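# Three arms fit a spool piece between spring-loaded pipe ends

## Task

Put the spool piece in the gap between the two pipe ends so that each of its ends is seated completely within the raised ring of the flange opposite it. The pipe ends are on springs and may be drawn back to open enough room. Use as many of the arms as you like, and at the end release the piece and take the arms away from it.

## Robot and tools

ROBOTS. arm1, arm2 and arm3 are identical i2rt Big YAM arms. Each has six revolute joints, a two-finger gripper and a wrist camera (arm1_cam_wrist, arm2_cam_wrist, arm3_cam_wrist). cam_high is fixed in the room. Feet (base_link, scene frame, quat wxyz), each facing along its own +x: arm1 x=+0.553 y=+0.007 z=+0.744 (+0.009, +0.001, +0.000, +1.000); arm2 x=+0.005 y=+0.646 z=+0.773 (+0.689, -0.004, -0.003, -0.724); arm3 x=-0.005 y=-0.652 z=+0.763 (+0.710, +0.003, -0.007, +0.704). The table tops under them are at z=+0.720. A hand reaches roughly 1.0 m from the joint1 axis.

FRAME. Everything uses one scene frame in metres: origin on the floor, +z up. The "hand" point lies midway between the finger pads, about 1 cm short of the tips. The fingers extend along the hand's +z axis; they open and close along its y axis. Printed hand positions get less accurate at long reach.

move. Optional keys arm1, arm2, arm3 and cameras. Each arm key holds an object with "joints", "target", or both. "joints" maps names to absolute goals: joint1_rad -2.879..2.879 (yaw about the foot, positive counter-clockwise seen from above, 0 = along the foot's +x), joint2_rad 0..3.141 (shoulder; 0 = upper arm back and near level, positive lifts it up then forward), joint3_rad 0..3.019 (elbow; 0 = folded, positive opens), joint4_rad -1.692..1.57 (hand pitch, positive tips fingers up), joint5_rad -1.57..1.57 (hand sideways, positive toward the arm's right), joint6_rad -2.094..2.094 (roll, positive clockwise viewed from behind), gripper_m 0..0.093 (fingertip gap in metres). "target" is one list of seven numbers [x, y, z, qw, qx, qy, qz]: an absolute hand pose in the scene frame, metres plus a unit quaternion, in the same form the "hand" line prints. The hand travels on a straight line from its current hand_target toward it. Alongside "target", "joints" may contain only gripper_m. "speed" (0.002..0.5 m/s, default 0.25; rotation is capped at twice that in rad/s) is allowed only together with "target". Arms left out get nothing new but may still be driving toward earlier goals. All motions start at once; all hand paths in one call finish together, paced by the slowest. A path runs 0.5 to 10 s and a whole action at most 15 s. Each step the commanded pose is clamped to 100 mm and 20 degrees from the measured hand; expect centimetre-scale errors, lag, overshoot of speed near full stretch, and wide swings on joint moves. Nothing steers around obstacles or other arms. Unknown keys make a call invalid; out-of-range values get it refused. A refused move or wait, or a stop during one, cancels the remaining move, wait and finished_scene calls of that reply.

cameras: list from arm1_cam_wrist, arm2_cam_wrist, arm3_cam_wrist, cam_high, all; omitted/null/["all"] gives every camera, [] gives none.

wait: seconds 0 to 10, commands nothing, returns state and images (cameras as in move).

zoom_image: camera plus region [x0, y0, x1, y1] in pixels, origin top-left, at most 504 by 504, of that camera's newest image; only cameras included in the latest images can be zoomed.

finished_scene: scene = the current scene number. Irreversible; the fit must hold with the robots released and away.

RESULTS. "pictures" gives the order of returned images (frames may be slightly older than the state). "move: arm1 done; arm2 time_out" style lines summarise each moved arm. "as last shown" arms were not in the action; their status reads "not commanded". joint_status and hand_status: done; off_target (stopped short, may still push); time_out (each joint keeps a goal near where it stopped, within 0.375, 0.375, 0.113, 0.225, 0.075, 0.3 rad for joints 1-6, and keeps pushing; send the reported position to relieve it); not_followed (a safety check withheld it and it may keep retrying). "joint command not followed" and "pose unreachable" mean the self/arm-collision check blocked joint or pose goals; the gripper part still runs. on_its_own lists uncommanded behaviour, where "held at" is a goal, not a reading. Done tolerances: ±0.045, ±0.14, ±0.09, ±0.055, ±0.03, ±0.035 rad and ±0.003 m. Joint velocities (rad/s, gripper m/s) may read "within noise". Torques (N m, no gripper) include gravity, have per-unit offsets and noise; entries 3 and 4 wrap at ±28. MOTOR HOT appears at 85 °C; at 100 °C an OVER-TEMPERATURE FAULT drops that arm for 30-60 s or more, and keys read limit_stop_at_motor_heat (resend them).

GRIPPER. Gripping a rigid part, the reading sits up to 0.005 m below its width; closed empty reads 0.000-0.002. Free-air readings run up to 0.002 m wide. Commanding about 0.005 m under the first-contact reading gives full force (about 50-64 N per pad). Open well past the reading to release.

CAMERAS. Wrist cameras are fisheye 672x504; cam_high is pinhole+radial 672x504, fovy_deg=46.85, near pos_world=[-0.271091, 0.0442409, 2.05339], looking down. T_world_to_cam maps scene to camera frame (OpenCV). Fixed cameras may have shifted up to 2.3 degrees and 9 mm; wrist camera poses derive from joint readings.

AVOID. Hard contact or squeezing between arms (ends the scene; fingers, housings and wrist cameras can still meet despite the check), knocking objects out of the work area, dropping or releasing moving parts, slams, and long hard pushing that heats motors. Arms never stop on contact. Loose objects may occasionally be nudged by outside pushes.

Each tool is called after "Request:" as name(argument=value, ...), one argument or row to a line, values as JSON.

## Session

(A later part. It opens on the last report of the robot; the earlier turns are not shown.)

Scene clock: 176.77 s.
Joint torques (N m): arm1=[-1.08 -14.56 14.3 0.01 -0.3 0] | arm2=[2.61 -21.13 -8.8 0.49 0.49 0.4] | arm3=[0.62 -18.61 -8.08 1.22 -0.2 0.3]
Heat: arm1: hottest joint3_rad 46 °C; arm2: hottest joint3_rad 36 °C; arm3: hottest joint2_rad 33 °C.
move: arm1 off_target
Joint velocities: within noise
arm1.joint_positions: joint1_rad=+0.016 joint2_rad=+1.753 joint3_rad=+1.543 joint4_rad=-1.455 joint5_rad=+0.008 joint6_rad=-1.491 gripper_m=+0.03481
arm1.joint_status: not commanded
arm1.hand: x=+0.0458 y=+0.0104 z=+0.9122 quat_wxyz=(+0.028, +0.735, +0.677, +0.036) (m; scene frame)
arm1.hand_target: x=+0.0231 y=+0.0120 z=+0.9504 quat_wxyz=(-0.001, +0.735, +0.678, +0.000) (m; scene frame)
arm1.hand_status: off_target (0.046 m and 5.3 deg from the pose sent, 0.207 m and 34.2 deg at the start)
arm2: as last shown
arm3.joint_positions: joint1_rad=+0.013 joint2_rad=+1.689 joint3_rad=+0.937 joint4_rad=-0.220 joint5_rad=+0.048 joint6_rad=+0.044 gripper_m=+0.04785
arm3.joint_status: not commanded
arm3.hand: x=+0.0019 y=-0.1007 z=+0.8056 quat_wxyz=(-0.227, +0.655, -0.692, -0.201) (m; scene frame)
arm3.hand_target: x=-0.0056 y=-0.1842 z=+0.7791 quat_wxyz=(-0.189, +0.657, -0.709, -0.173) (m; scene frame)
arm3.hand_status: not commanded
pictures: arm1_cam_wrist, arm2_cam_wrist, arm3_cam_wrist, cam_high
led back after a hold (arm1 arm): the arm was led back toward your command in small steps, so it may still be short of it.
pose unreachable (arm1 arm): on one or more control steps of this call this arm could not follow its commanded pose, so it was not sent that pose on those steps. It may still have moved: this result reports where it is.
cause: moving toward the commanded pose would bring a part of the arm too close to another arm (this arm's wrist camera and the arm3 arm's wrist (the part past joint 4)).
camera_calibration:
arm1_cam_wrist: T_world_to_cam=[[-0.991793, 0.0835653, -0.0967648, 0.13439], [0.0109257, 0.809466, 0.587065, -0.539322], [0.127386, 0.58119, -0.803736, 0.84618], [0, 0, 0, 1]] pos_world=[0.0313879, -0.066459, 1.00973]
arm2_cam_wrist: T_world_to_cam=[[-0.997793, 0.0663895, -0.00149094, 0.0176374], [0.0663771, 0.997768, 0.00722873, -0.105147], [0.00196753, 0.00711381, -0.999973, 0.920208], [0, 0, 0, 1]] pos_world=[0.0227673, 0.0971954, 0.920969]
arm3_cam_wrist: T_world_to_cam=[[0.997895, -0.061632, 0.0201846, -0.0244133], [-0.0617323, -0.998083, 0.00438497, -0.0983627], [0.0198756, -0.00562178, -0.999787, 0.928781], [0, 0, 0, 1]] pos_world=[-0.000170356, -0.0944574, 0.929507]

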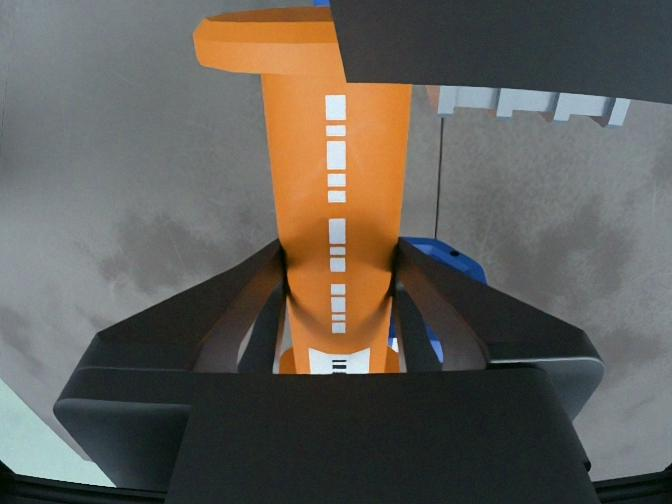

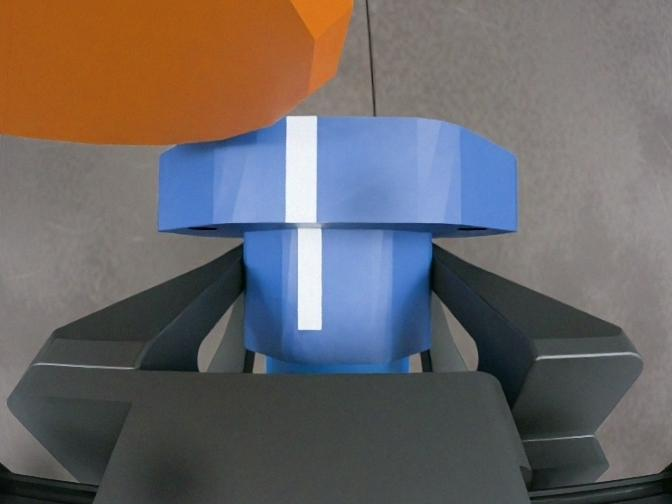

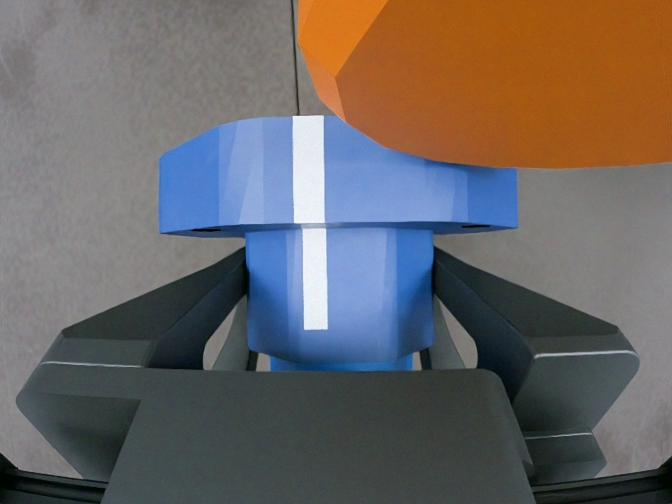

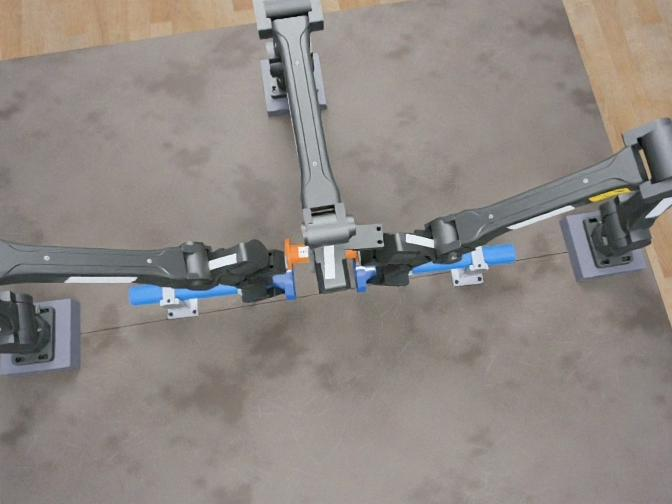

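Request:
move(
  arm1={"target":[0.16,0.01,1.0,-0.368,0.637,0.587,-0.339]},
  arm2={"joints":{"joint2_rad":1.47,"joint3_rad":0.56,"joint4_rad":-0.4}},
  arm3={"joints":{"joint2_rad":1.47,"joint3_rad":0.60,"joint4_rad":-0.44}},
)

Request:
zoom_image(
  camera="cam_high",
  region=[220, 200, 440, 340],
)

Scene clock: 194.27 s.
Joint torques (N m): arm1=[-0.03 -3.9 10.99 3.4 0.11 0.03] | arm2=[2.55 -30.1 -4.05 -5.18 0.56 0.4] | arm3=[0.85 -25.7 -3.26 -4.16 0.02 0.36]
Heat: arm1: hottest joint3_rad 47 °C; arm2: hottest joint3_rad 37 °C; arm3: hottest joint2_rad 36 °C.
move: arm1 off_target; arm2 time_out; arm3 time_out
Joint velocities: within noise
arm1.joint_positions: joint1_rad=+0.052 joint2_rad=+0.814 joint3_rad=+0.590 joint4_rad=-0.377 joint5_rad=+0.103 joint6_rad=-1.496 gripper_m=+0.03482
arm1.joint_status: not commanded
arm1.hand: x=+0.1674 y=+0.0128 z=+0.9746 quat_wxyz=(-0.345, +0.654, +0.594, -0.317) (m; scene frame)
arm1.hand_target: x=+0.1610 y=+0.0101 z=+1.0000 quat_wxyz=(-0.368, +0.637, +0.587, -0.339) (m; scene frame)
arm1.hand_status: off_target (0.027 m and 4.2 deg from the pose sent, 0.144 m and 65.2 deg at the start)
arm2.joint_positions: joint1_rad=+0.101 joint2_rad=+1.692 joint3_rad=+0.908 joint4_rad=-0.209 joint5_rad=+0.063 joint6_rad=+0.091 gripper_m=+0.04962
arm2.joint_status: joint2_rad time_out (moved -0.005 of -0.227); joint3_rad time_out (moved +0.015 of -0.333); joint4_rad time_out (moved -0.053 of -0.244)
arm2.on_its_own: joint2_rad reads +1.692 and still pushes toward +1.470 since a time_out; joint3_rad reads +0.908 and still pushes toward +0.776 since a time_out (your +0.560 is given up); joint4_rad reads -0.209 and still pushes toward -0.393 since a time_out; joint6_rad reads +0.091 and still pushes toward +0.127 since a time_out
arm2.hand: x=+0.0212 y=+0.1065 z=+0.8019 quat_wxyz=(-0.199, -0.696, -0.656, +0.214) (m; scene frame)
arm2.hand_target: x=+0.0239 y=+0.1874 z=+0.8308 quat_wxyz=(-0.166, -0.711, -0.659, +0.184) (m; scene frame)
arm2.hand_status: not commanded
arm3.joint_positions: joint1_rad=+0.013 joint2_rad=+1.684 joint3_rad=+0.951 joint4_rad=-0.270 joint5_rad=+0.041 joint6_rad=+0.041 gripper_m=+0.04798
arm3.joint_status: joint2_rad time_out (moved -0.005 of -0.219); joint3_rad time_out (moved +0.014 of -0.337); joint4_rad time_out (moved -0.050 of -0.220)
arm3.on_its_own: joint2_rad reads +1.684 and still pushes toward +1.470 since a time_out; joint3_rad reads +0.951 and still pushes toward +0.818 since a time_out (your +0.600 is given up); joint4_rad reads -0.270 and still pushes toward -0.440 since a time_out; joint6_rad reads +0.041 and still pushes toward +0.084 since a time_out
arm3.hand: x=+0.0008 y=-0.1040 z=+0.8072 quat_wxyz=(-0.215, +0.661, -0.693, -0.192) (m; scene frame)
arm3.hand_target: x=-0.0060 y=-0.1842 z=+0.8340 quat_wxyz=(-0.182, +0.659, -0.711, -0.165) (m; scene frame)
arm3.hand_status: not commanded
pictures: arm1_cam_wrist, arm2_cam_wrist, arm3_cam_wrist, cam_high
led back after a hold (arm1 arm): the arm was led back toward your command in small steps, so it may still be short of it.
led back after a hold (arm3 arm): the arm was led back toward your command in small steps, so it may still be short of it.
pose unreachable (arm1 arm): on one or more control steps of this call this arm could not follow its commanded pose, so it was not sent that pose on those steps. It may still have moved: this result reports where it is.
cause: moving toward the commanded pose would bring a part of the arm too close to another arm (this arm's wrist camera and the arm3 arm's wrist (the part past joint 4)).
joint command not followed: on one or more control steps a check withheld the commanded joint targets of the arm3 arm, and it was not sent them on those steps.
cause: the commanded joint targets, or the way to them, would bring a part of the robot too close to another arm (this arm's wrist (the part past joint 4) and the arm1 arm's wrist camera).
camera_calibration:
arm1_cam_wrist: T_world_to_cam=[[-0.562871, 0.0582323, 0.824491, -0.70844], [0.552164, 0.768769, 0.322659, -0.4116], [-0.615054, 0.63687, -0.464871, 0.672776], [0, 0, 0, 1]] pos_world=[0.242304, -0.0707911, 1.02966]
arm2_cam_wrist: T_world_to_cam=[[-0.997824, 0.0659221, 0.000781801, 0.0157909], [0.065902, 0.997056, 0.0391929, -0.133639], [0.00180418, 0.0391591, -0.999231, 0.91801], [0, 0, 0, 1]] pos_world=[0.0229074, 0.0962564, 0.92253]
arm3_cam_wrist: T_world_to_cam=[[0.998329, -0.0548668, 0.0181359, -0.0211114], [-0.0554864, -0.997823, 0.0356377, -0.126881], [0.0161411, -0.0365844, -0.9992, 0.926741], [0, 0, 0, 1]] pos_world=[-0.00092262, -0.0938591, 0.930905]

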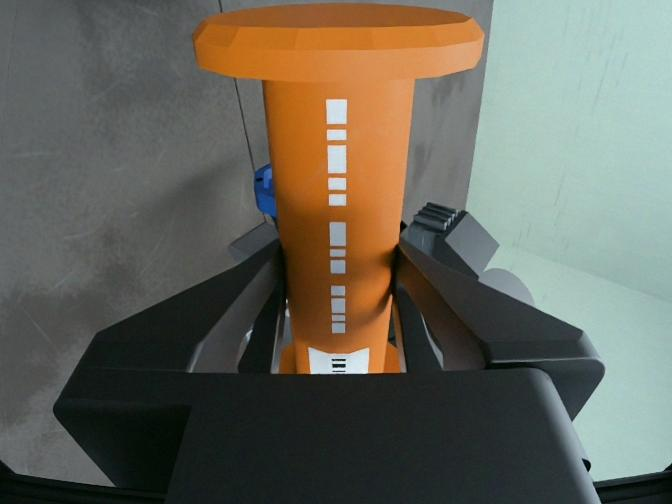

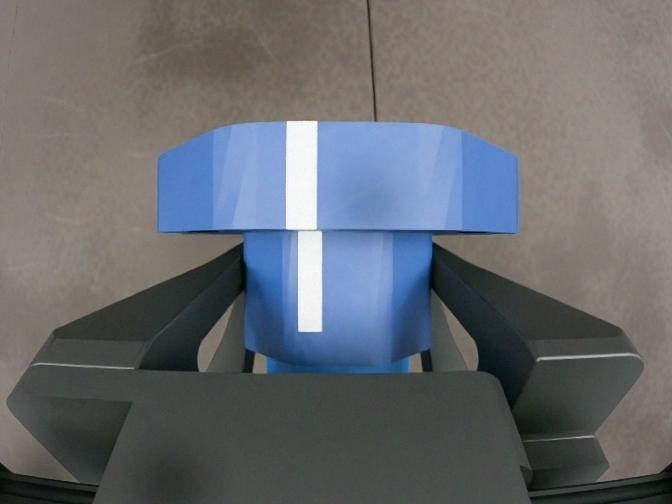

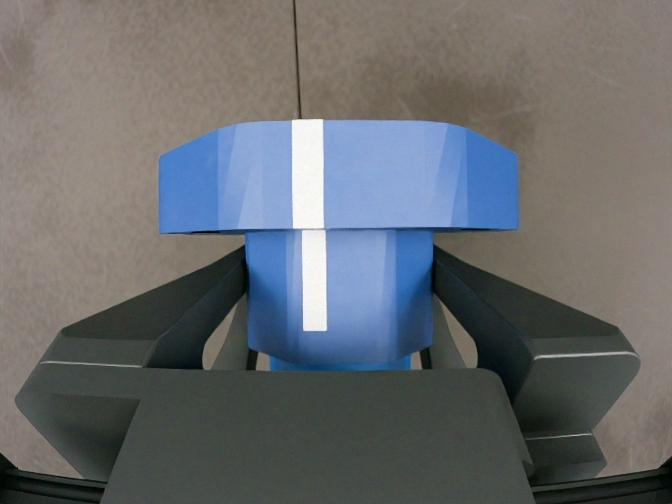

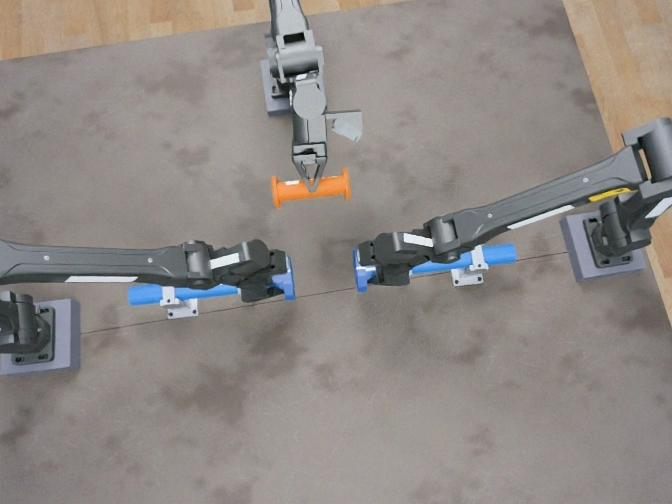

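Scaled by 2.291 from the camera's 672x504 image, which has a finer 960x720 frame.

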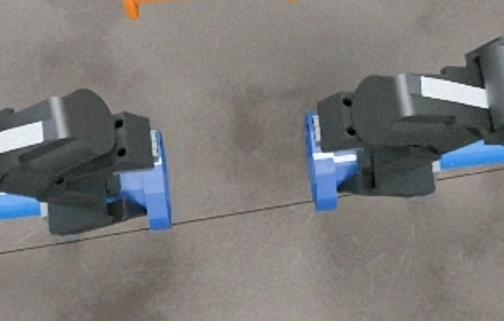

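Request:
move(
  arm2={"target":[0.030,0.27,0.80,0,0.735,0.678,0],"speed":0.12},
  arm3={"target":[-0.012,-0.27,0.80,0,0.678,-0.735,0],"speed":0.12},
  cameras=["arm2_cam_wrist","cam_high"],
)

Request:
zoom_image(
  camera="cam_high",
  region=[220, 200, 440, 340],
)

Scene clock: 217.57 s.
Joint torques (N m): arm1=[-0.03 -3.78 11.04 3.38 0.11 0.03] | arm2=[1.9 -18.67 0.64 -7.2 -0.77 0.32] | arm3=[-0.44 -16.5 0.99 -6.46 -0.68 0.3]
Heat: arm1: hottest joint3_rad 45 °C; arm2: hottest joint2_rad 38 °C; arm3: hottest joint2_rad 40 °C.
move: arm2 off_target; arm3 off_target
Joint velocities: within noise
arm1: as last shown
arm1.joint_positions: joint1_rad=+0.052 joint2_rad=+0.814 joint3_rad=+0.590 joint4_rad=-0.377 joint5_rad=+0.104 joint6_rad=-1.496 gripper_m=+0.03482
arm1.hand: x=+0.1675 y=+0.0129 z=+0.9743 quat_wxyz=(-0.345, +0.654, +0.594, -0.317) (m; scene frame)
arm2.joint_positions: joint1_rad=+0.094 joint2_rad=+1.735 joint3_rad=+1.088 joint4_rad=-0.681 joint5_rad=+0.021 joint6_rad=+0.109 gripper_m=+0.05007
arm2.joint_status: not commanded
arm2.hand: x=+0.0240 y=+0.1315 z=+0.8030 quat_wxyz=(-0.089, -0.724, -0.677, +0.091) (m; scene frame)
arm2.hand_target: x=+0.0272 y=+0.2179 z=+0.7985 quat_wxyz=(-0.004, -0.736, -0.677, +0.006) (m; scene frame)
arm2.hand_status: off_target (0.139 m and 14.7 deg from the pose sent, 0.164 m and 33.9 deg at the start; pose on its path clipped on 70 of 84 steps)
arm3.joint_positions: joint1_rad=+0.008 joint2_rad=+1.740 joint3_rad=+1.139 joint4_rad=-0.736 joint5_rad=+0.016 joint6_rad=+0.047 gripper_m=+0.04823
arm3.joint_status: not commanded
arm3.hand: x=-0.0010 y=-0.1280 z=+0.8076 quat_wxyz=(-0.093, +0.684, -0.719, -0.081) (m; scene frame)
arm3.hand_target: x=-0.0072 y=-0.2142 z=+0.8006 quat_wxyz=(-0.006, +0.678, -0.735, -0.002) (m; scene frame)
arm3.hand_status: off_target (0.143 m and 14.3 deg from the pose sent, 0.167 m and 33.5 deg at the start; pose on its path clipped on 70 of 84 steps)
pictures: arm2_cam_wrist, cam_high
camera_calibration:
arm2_cam_wrist: T_world_to_cam=[[-0.997301, 0.0731814, -0.0059838, 0.0214064], [0.0658782, 0.9278, 0.367215, -0.413066], [0.0324251, 0.365829, -0.930117, 0.818892], [0, 0, 0, 1]] pos_world=[0.0220081, 0.0821013, 0.913477]

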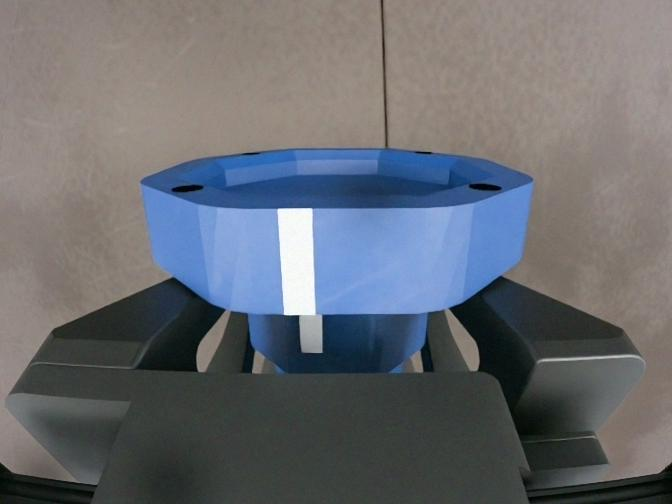

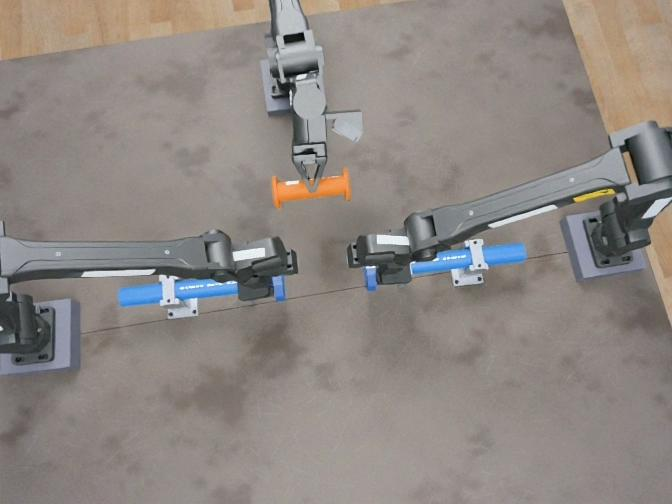

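Scaled by 2.291 from the camera's 672x504 image, which has a finer 960x720 frame.

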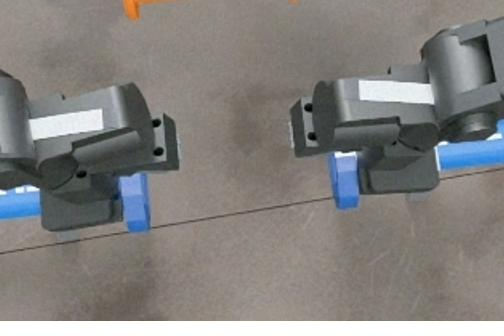

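Request:
move(
  arm1={"target":[0.15,0.010,0.85,-0.395,0.620,0.572,-0.364]},
)

Request:
zoom_image(
  camera="cam_high",
  region=[220, 150, 440, 340],
)

Scene clock: 226.73 s.
Joint torques (N m): arm1=[-0.09 -4.25 7.65 3.56 0.09 0.03] | arm2=[1.85 -18.73 0.59 -7.2 -0.77 0.32] | arm3=[0.15 -16.15 0.91 -6.09 -0.65 0.32]
Heat: arm1: hottest joint3_rad 45 °C; arm2: hottest joint2_rad 39 °C; arm3: hottest joint2_rad 39 °C.
move: arm1 off_target
Joint velocities: within noise
arm1.joint_positions: joint1_rad=+0.053 joint2_rad=+1.185 joint3_rad=+0.275 joint4_rad=+0.413 joint5_rad=+0.109 joint6_rad=-1.506 gripper_m=+0.03482
arm1.joint_status: not commanded
arm1.hand: x=+0.1607 y=+0.0129 z=+0.8341 quat_wxyz=(-0.378, +0.635, +0.577, -0.348) (m; scene frame)
arm1.hand_target: x=+0.1504 y=+0.0100 z=+0.8501 quat_wxyz=(-0.395, +0.620, +0.572, -0.364) (m; scene frame)
arm1.hand_status: off_target (0.019 m and 3.2 deg from the pose sent, 0.126 m and 9.1 deg at the start)
arm2.joint_positions: joint1_rad=+0.094 joint2_rad=+1.735 joint3_rad=+1.089 joint4_rad=-0.681 joint5_rad=+0.021 joint6_rad=+0.109 gripper_m=+0.05007
arm2.joint_status: not commanded
arm2.hand: x=+0.0240 y=+0.1314 z=+0.8029 quat_wxyz=(-0.089, -0.724, -0.677, +0.091) (m; scene frame)
arm2.hand_target: x=+0.0272 y=+0.2178 z=+0.7985 quat_wxyz=(-0.004, -0.735, -0.677, +0.006) (m; scene frame)
arm2.hand_status: not commanded
arm3: as last shown
pictures: arm1_cam_wrist, arm2_cam_wrist, arm3_cam_wrist, cam_high
camera_calibration:
arm1_cam_wrist: T_world_to_cam=[[-0.474149, 0.0505951, 0.87899, -0.656059], [0.581736, 0.767387, 0.269631, -0.323186], [-0.660883, 0.639185, -0.393288, 0.550979], [0, 0, 0, 1]] pos_world=[0.241072, -0.0709756, 0.880504]
arm2_cam_wrist: T_world_to_cam=[[-0.997301, 0.0731845, -0.00593896, 0.0213751], [0.0658852, 0.92766, 0.367567, -0.41326], [0.0324096, 0.366184, -0.929978, 0.818685], [0, 0, 0, 1]] pos_world=[0.0220119, 0.0820113, 0.913387]
arm3_cam_wrist: T_world_to_cam=[[0.998582, -0.0519886, 0.0114097, -0.0149145], [-0.0525833, -0.930385, 0.362793, -0.406564], [-0.00824567, -0.362879, -0.9318, 0.830046], [0, 0, 0, 1]] pos_world=[0.00035922, -0.07783, 0.921105]

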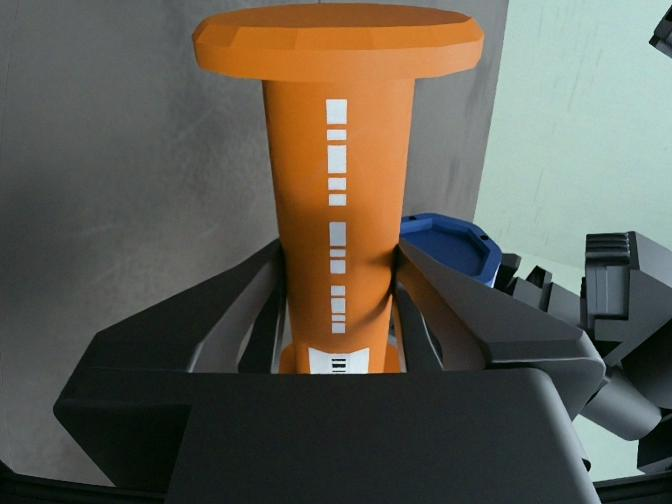

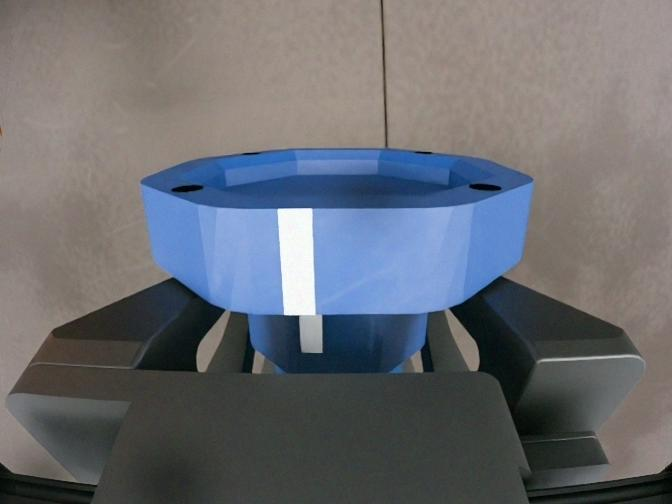

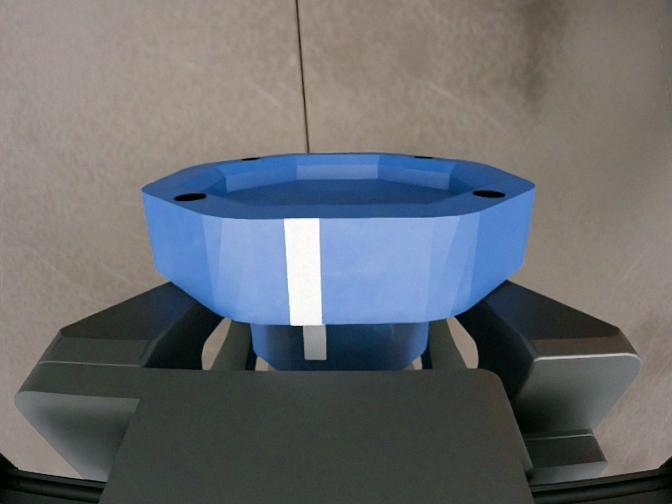

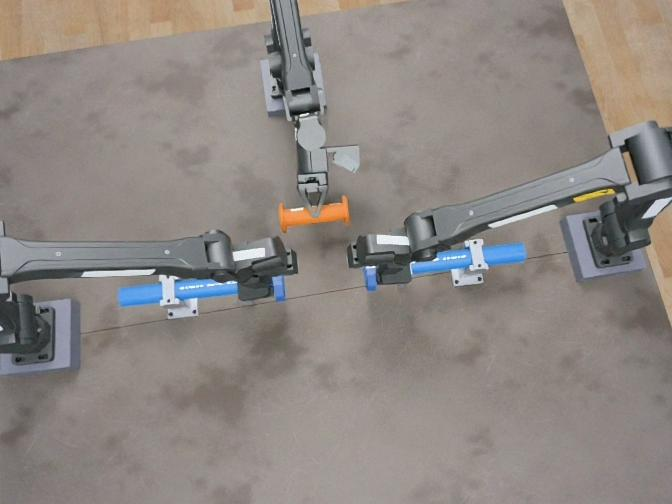

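Scaled by 2.291 from the camera's 672x504 image, which has a finer 960x720 frame.

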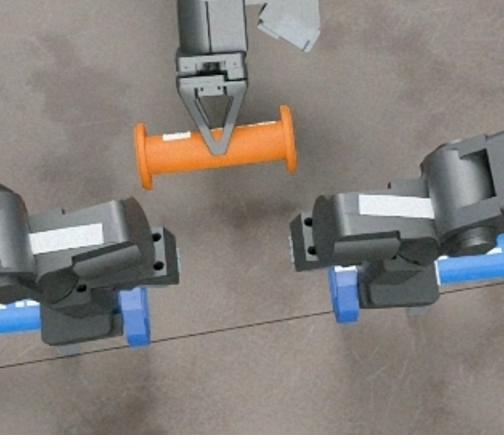

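Request:
move(
  arm1={"target":[0.08,0.013,0.823,-0.395,0.620,0.572,-0.364],"speed":0.12},
)

Request:
zoom_image(
  camera="cam_high",
  region=[220, 150, 440, 340],
)

Scene clock: 241.10 s.
Joint torques (N m): arm1=[-1.32 -7.06 8.77 3.52 -0.07 0.02] | arm2=[1.85 -18.73 0.61 -7.19 -0.77 0.32] | arm3=[-0.85 -16.32 0.85 -6.28 -0.7 0.34]
Heat: arm1: hottest joint3_rad 44 °C; arm2: hottest joint2_rad 39 °C; arm3: hottest joint2_rad 37 °C.
move: arm1 off_target
Joint velocities: within noise
arm1.joint_positions: joint1_rad=+0.050 joint2_rad=+1.491 joint3_rad=+0.393 joint4_rad=+0.569 joint5_rad=+0.097 joint6_rad=-1.514 gripper_m=+0.03482
arm1.joint_status: not commanded
arm1.hand: x=+0.1078 y=+0.0103 z=+0.7953 quat_wxyz=(-0.367, +0.637, +0.587, -0.339) (m; scene frame)
arm1.hand_target: x=+0.0822 y=+0.0130 z=+0.8239 quat_wxyz=(-0.395, +0.620, +0.572, -0.364) (m; scene frame)
arm1.hand_status: off_target (0.039 m and 4.9 deg from the pose sent, 0.082 m and 3.2 deg at the start)
arm2, arm3: as last shown
arm2.joint_positions: joint1_rad=+0.094 joint2_rad=+1.735 joint3_rad=+1.089 joint4_rad=-0.681 joint5_rad=+0.021 joint6_rad=+0.109 gripper_m=+0.05006
pictures: arm1_cam_wrist, arm2_cam_wrist, arm3_cam_wrist, cam_high
camera_calibration:
arm1_cam_wrist: T_world_to_cam=[[-0.503278, 0.0425979, 0.863074, -0.630991], [0.563749, 0.773145, 0.290575, -0.294729], [-0.654903, 0.632797, -0.413121, 0.517615], [0, 0, 0, 1]] pos_world=[0.187577, -0.0727981, 0.844071]
arm2_cam_wrist: T_world_to_cam=[[-0.997301, 0.0731845, -0.00593896, 0.0213751], [0.0658852, 0.92766, 0.367567, -0.41326], [0.0324096, 0.366184, -0.929978, 0.818685], [0, 0, 0, 1]] pos_world=[0.0220119, 0.0820113, 0.913387]
arm3_cam_wrist: T_world_to_cam=[[0.998582, -0.0519886, 0.0114097, -0.0149145], [-0.0525833, -0.930385, 0.362793, -0.406564], [-0.00824567, -0.362879, -0.9318, 0.830046], [0, 0, 0, 1]] pos_world=[0.00035922, -0.07783, 0.921105]

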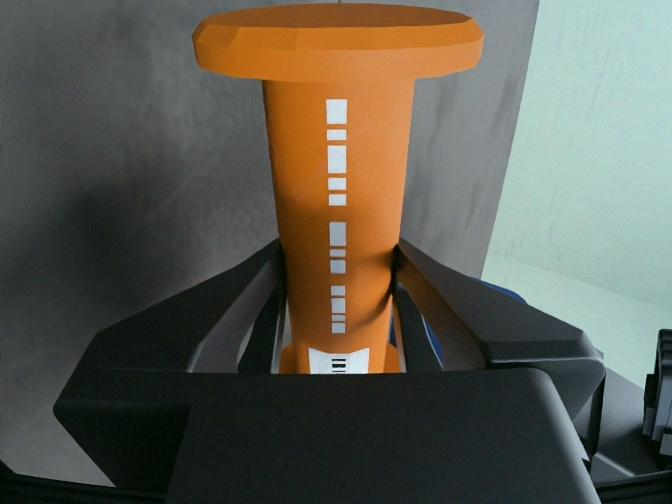

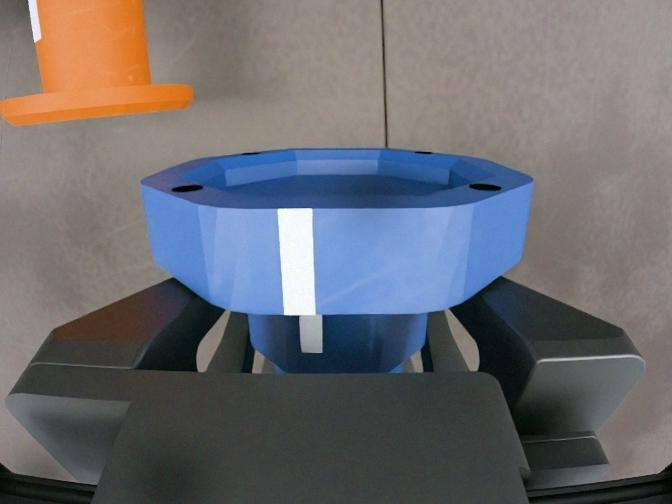

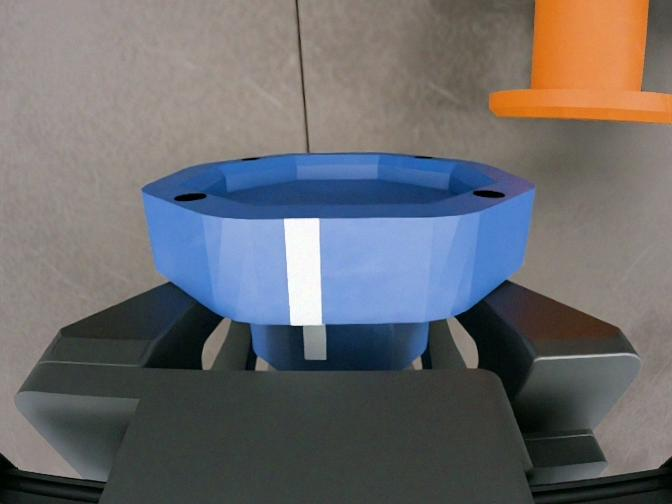

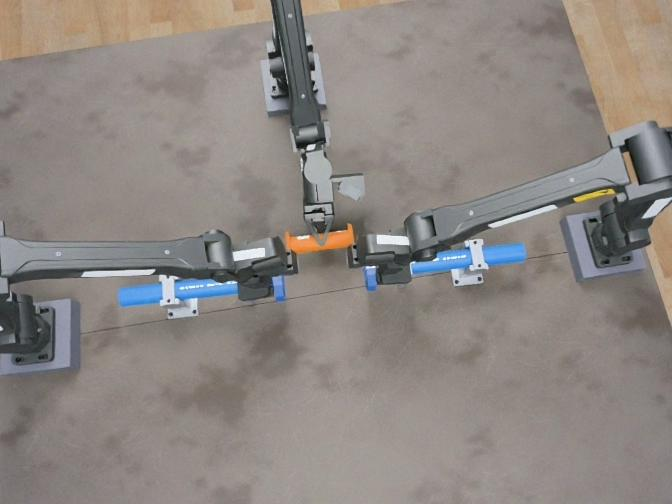

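Scaled by 2.291 from the camera's 672x504 image, which has a finer 960x720 frame.

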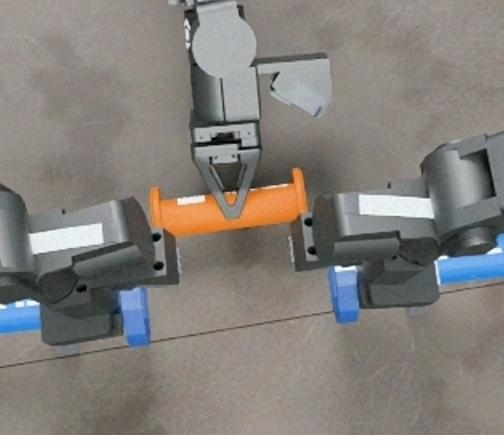

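Request:
move(
  arm1={"target":[-0.003,0.019,0.838,-0.395,0.620,0.572,-0.364],"speed":0.12},
)

Request:
zoom_image(
  camera="cam_high",
  region=[220, 150, 440, 340],
)

Scene clock: 247.07 s.
Joint torques (N m): arm1=[-1.26 -9.93 9.89 2.07 -0.08 0.03] | arm2=[1.9 -18.67 0.61 -7.19 -0.77 0.32] | arm3=[-0.21 -16.62 1.13 -5.98 -0.62 0.3]
Heat: arm1: hottest joint3_rad 43 °C; arm2: hottest joint2_rad 39 °C; arm3: hottest joint2_rad 37 °C.
move: arm1 off_target
Joint velocities: within noise
arm1.joint_positions: joint1_rad=+0.030 joint2_rad=+1.622 joint3_rad=+0.623 joint4_rad=+0.496 joint5_rad=+0.079 joint6_rad=-1.523 gripper_m=+0.03482
arm1.joint_status: not commanded
arm1.hand: x=+0.0221 y=+0.0154 z=+0.8116 quat_wxyz=(-0.374, +0.633, +0.582, -0.348) (m; scene frame)
arm1.hand_target: x=-0.0010 y=+0.0190 z=+0.8388 quat_wxyz=(-0.395, +0.620, +0.572, -0.364) (m; scene frame)
arm1.hand_status: off_target (0.037 m and 3.5 deg from the pose sent, 0.119 m and 4.9 deg at the start)
arm2, arm3: as last shown
pictures: arm1_cam_wrist, arm2_cam_wrist, arm3_cam_wrist, cam_high
camera_calibration:
arm1_cam_wrist: T_world_to_cam=[[-0.481418, 0.0444824, 0.875362, -0.698933], [0.571138, 0.773489, 0.2748, -0.242443], [-0.664859, 0.632247, -0.397777, 0.452754], [0, 0, 0, 1]] pos_world=[0.103007, -0.0676349, 0.858538]
arm2_cam_wrist: T_world_to_cam=[[-0.997301, 0.0731845, -0.00593896, 0.0213751], [0.0658852, 0.92766, 0.367567, -0.41326], [0.0324096, 0.366184, -0.929978, 0.818685], [0, 0, 0, 1]] pos_world=[0.0220119, 0.0820113, 0.913387]
arm3_cam_wrist: T_world_to_cam=[[0.998582, -0.0519886, 0.0114097, -0.0149145], [-0.0525833, -0.930385, 0.362793, -0.406564], [-0.00824567, -0.362879, -0.9318, 0.830046], [0, 0, 0, 1]] pos_world=[0.00035922, -0.07783, 0.921105]

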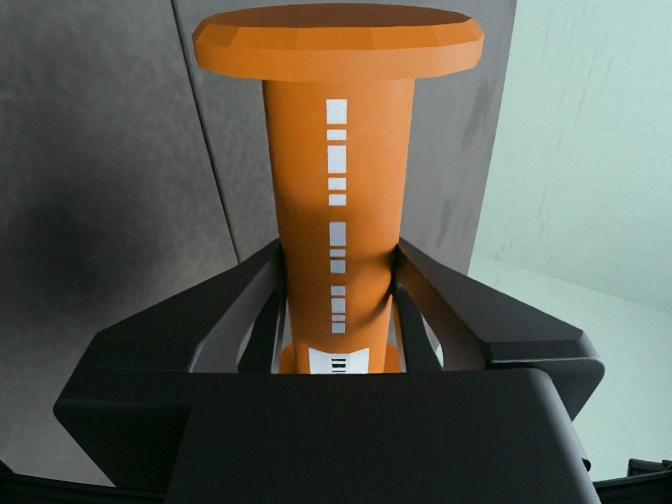

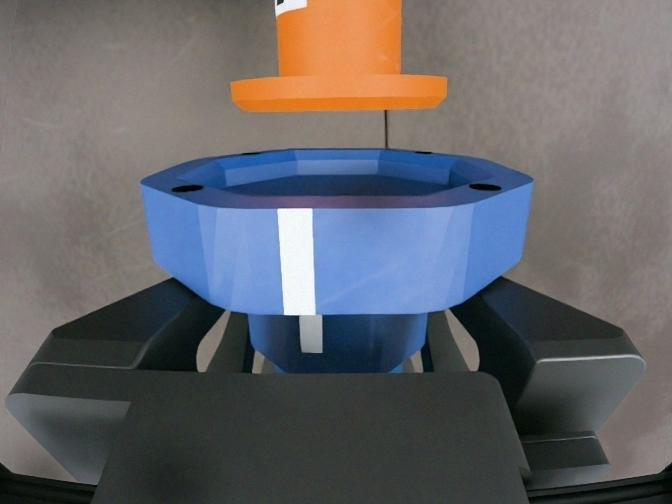

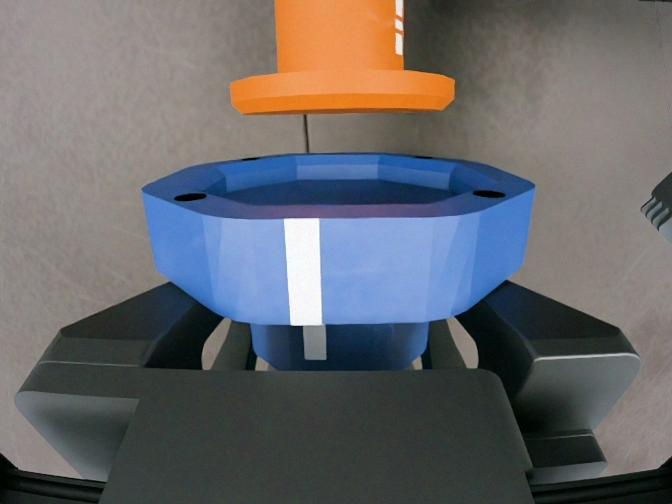

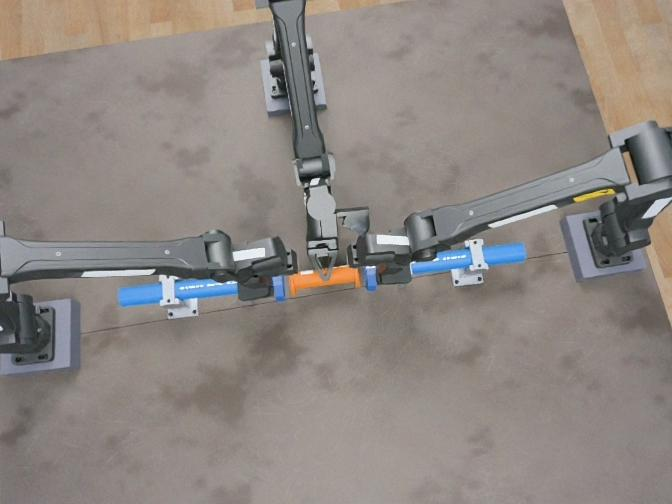

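Scaled by 2.291 from the camera's 672x504 image, which has a finer 960x720 frame.

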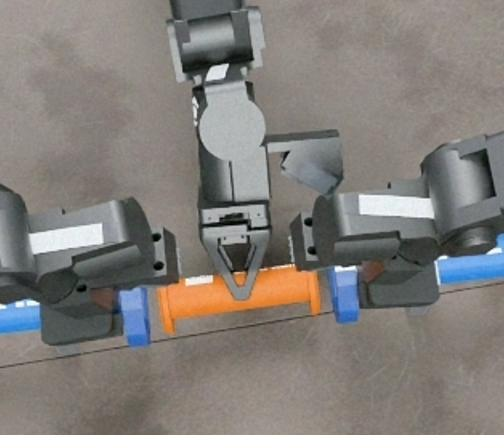

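Request:
move(
  arm2={"target":[0.024,0.155,0.80,0.05,0.733,0.677,-0.05],"speed":0.04},
  arm3={"target":[-0.003,-0.155,0.80,-0.05,0.678,-0.733,-0.05],"speed":0.04},
)

Request:
zoom_image(
  camera="cam_high",
  region=[220, 150, 440, 340],
)

Scene clock: 259.90 s.
Joint torques (N m): arm1=[-1.26 -9.88 9.89 2.09 -0.08 0.03] | arm2=[1.2 -15.62 5.16 -2.88 -0.41 0.21] | arm3=[-0.56 -12.69 5.09 -1.87 -0.54 0.2]
Heat: arm1: hottest joint3_rad 43 °C; arm2: hottest joint2_rad 39 °C; arm3: hottest joint2_rad 36 °C.
move: arm2 off_target; arm3 off_target
Joint velocities: within noise
arm1: as last shown
arm2.joint_positions: joint1_rad=+0.092 joint2_rad=+1.765 joint3_rad=+1.135 joint4_rad=-0.696 joint5_rad=+0.021 joint6_rad=+0.107 gripper_m=+0.05006
arm2.joint_status: not commanded
arm2.hand: x=+0.0236 y=+0.1168 z=+0.8042 quat_wxyz=(-0.089, -0.724, -0.678, +0.092) (m; scene frame)
arm2.hand_target: x=+0.0241 y=+0.1530 z=+0.8001 quat_wxyz=(-0.051, -0.733, -0.677, +0.051) (m; scene frame)
arm2.hand_status: off_target (0.038 m and 6.6 deg from the pose sent, 0.024 m and 6.5 deg at the start)
arm3.joint_positions: joint1_rad=+0.007 joint2_rad=+1.763 joint3_rad=+1.176 joint4_rad=-0.740 joint5_rad=+0.015 joint6_rad=+0.045 gripper_m=+0.04825
arm3.joint_status: not commanded
arm3.hand: x=-0.0005 y=-0.1142 z=+0.8097 quat_wxyz=(-0.097, +0.684, -0.718, -0.085) (m; scene frame)
arm3.hand_target: x=-0.0029 y=-0.1528 z=+0.8004 quat_wxyz=(-0.051, +0.677, -0.732, -0.050) (m; scene frame)
arm3.hand_status: off_target (0.042 m and 6.9 deg from the pose sent, 0.028 m and 6.4 deg at the start)
pictures: arm1_cam_wrist, arm2_cam_wrist, arm3_cam_wrist, cam_high
camera_calibration:
arm1_cam_wrist: T_world_to_cam=[[-0.481418, 0.0444824, 0.875362, -0.698933], [0.571138, 0.773489, 0.2748, -0.242443], [-0.664859, 0.632247, -0.397777, 0.452754], [0, 0, 0, 1]] pos_world=[0.103007, -0.0676349, 0.858538]
arm2_cam_wrist: T_world_to_cam=[[-0.997326, 0.0728691, -0.0055147, 0.0217922], [0.065784, 0.928092, 0.366495, -0.399356], [0.0318243, 0.365152, -0.930404, 0.82574], [0, 0, 0, 1]] pos_world=[0.0217266, 0.0675304, 0.914754]
arm3_cam_wrist: T_world_to_cam=[[0.998626, -0.0514145, 0.0101588, -0.0135677], [-0.0516859, -0.934099, 0.353253, -0.38714], [-0.00867303, -0.353293, -0.935472, 0.841111], [0, 0, 0, 1]] pos_world=[0.000834306, -0.065166, 0.923733]

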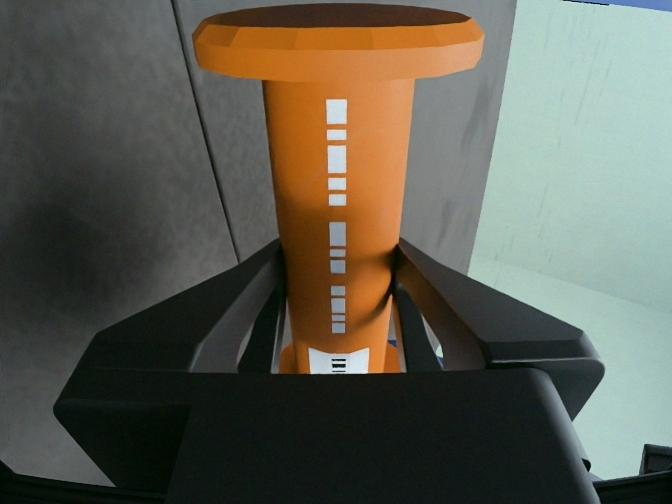

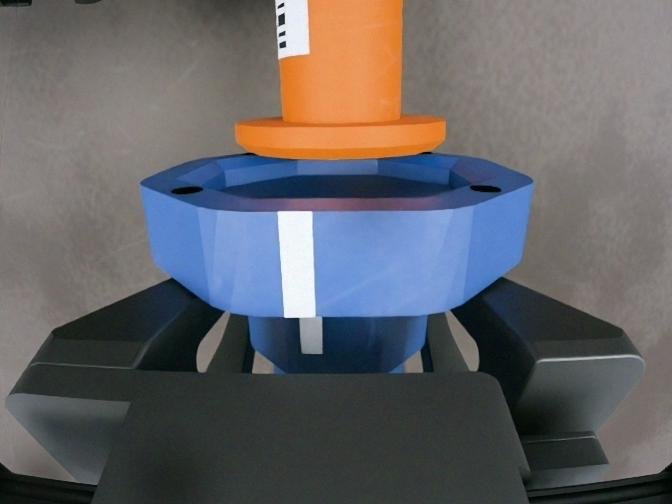

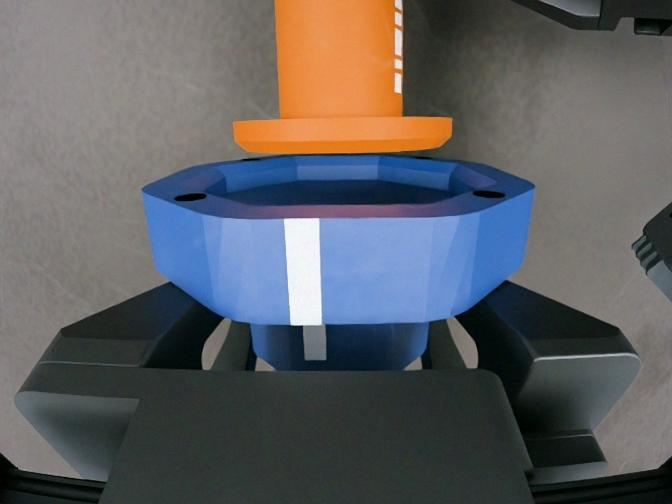

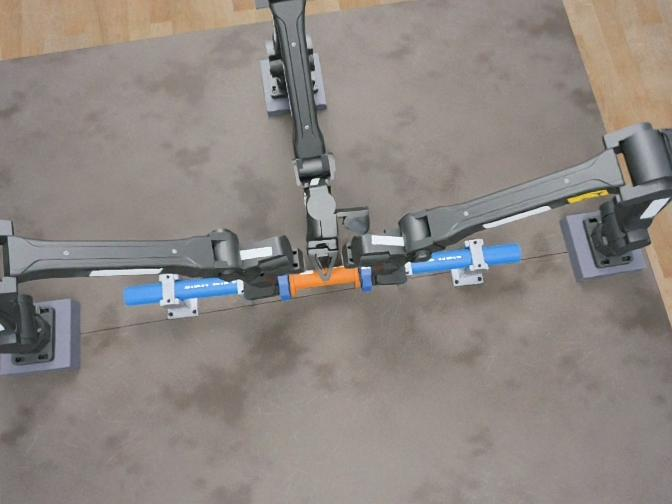

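Scaled by 2.291 from the camera's 672x504 image, which has a finer 960x720 frame.

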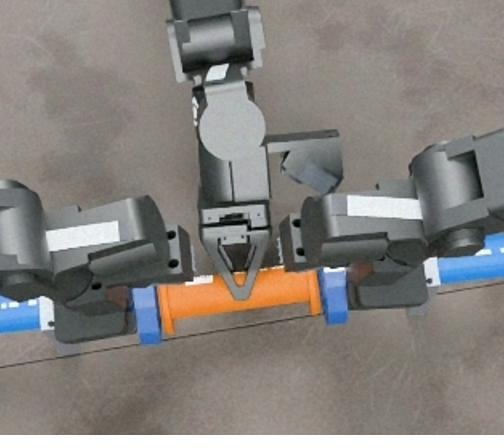

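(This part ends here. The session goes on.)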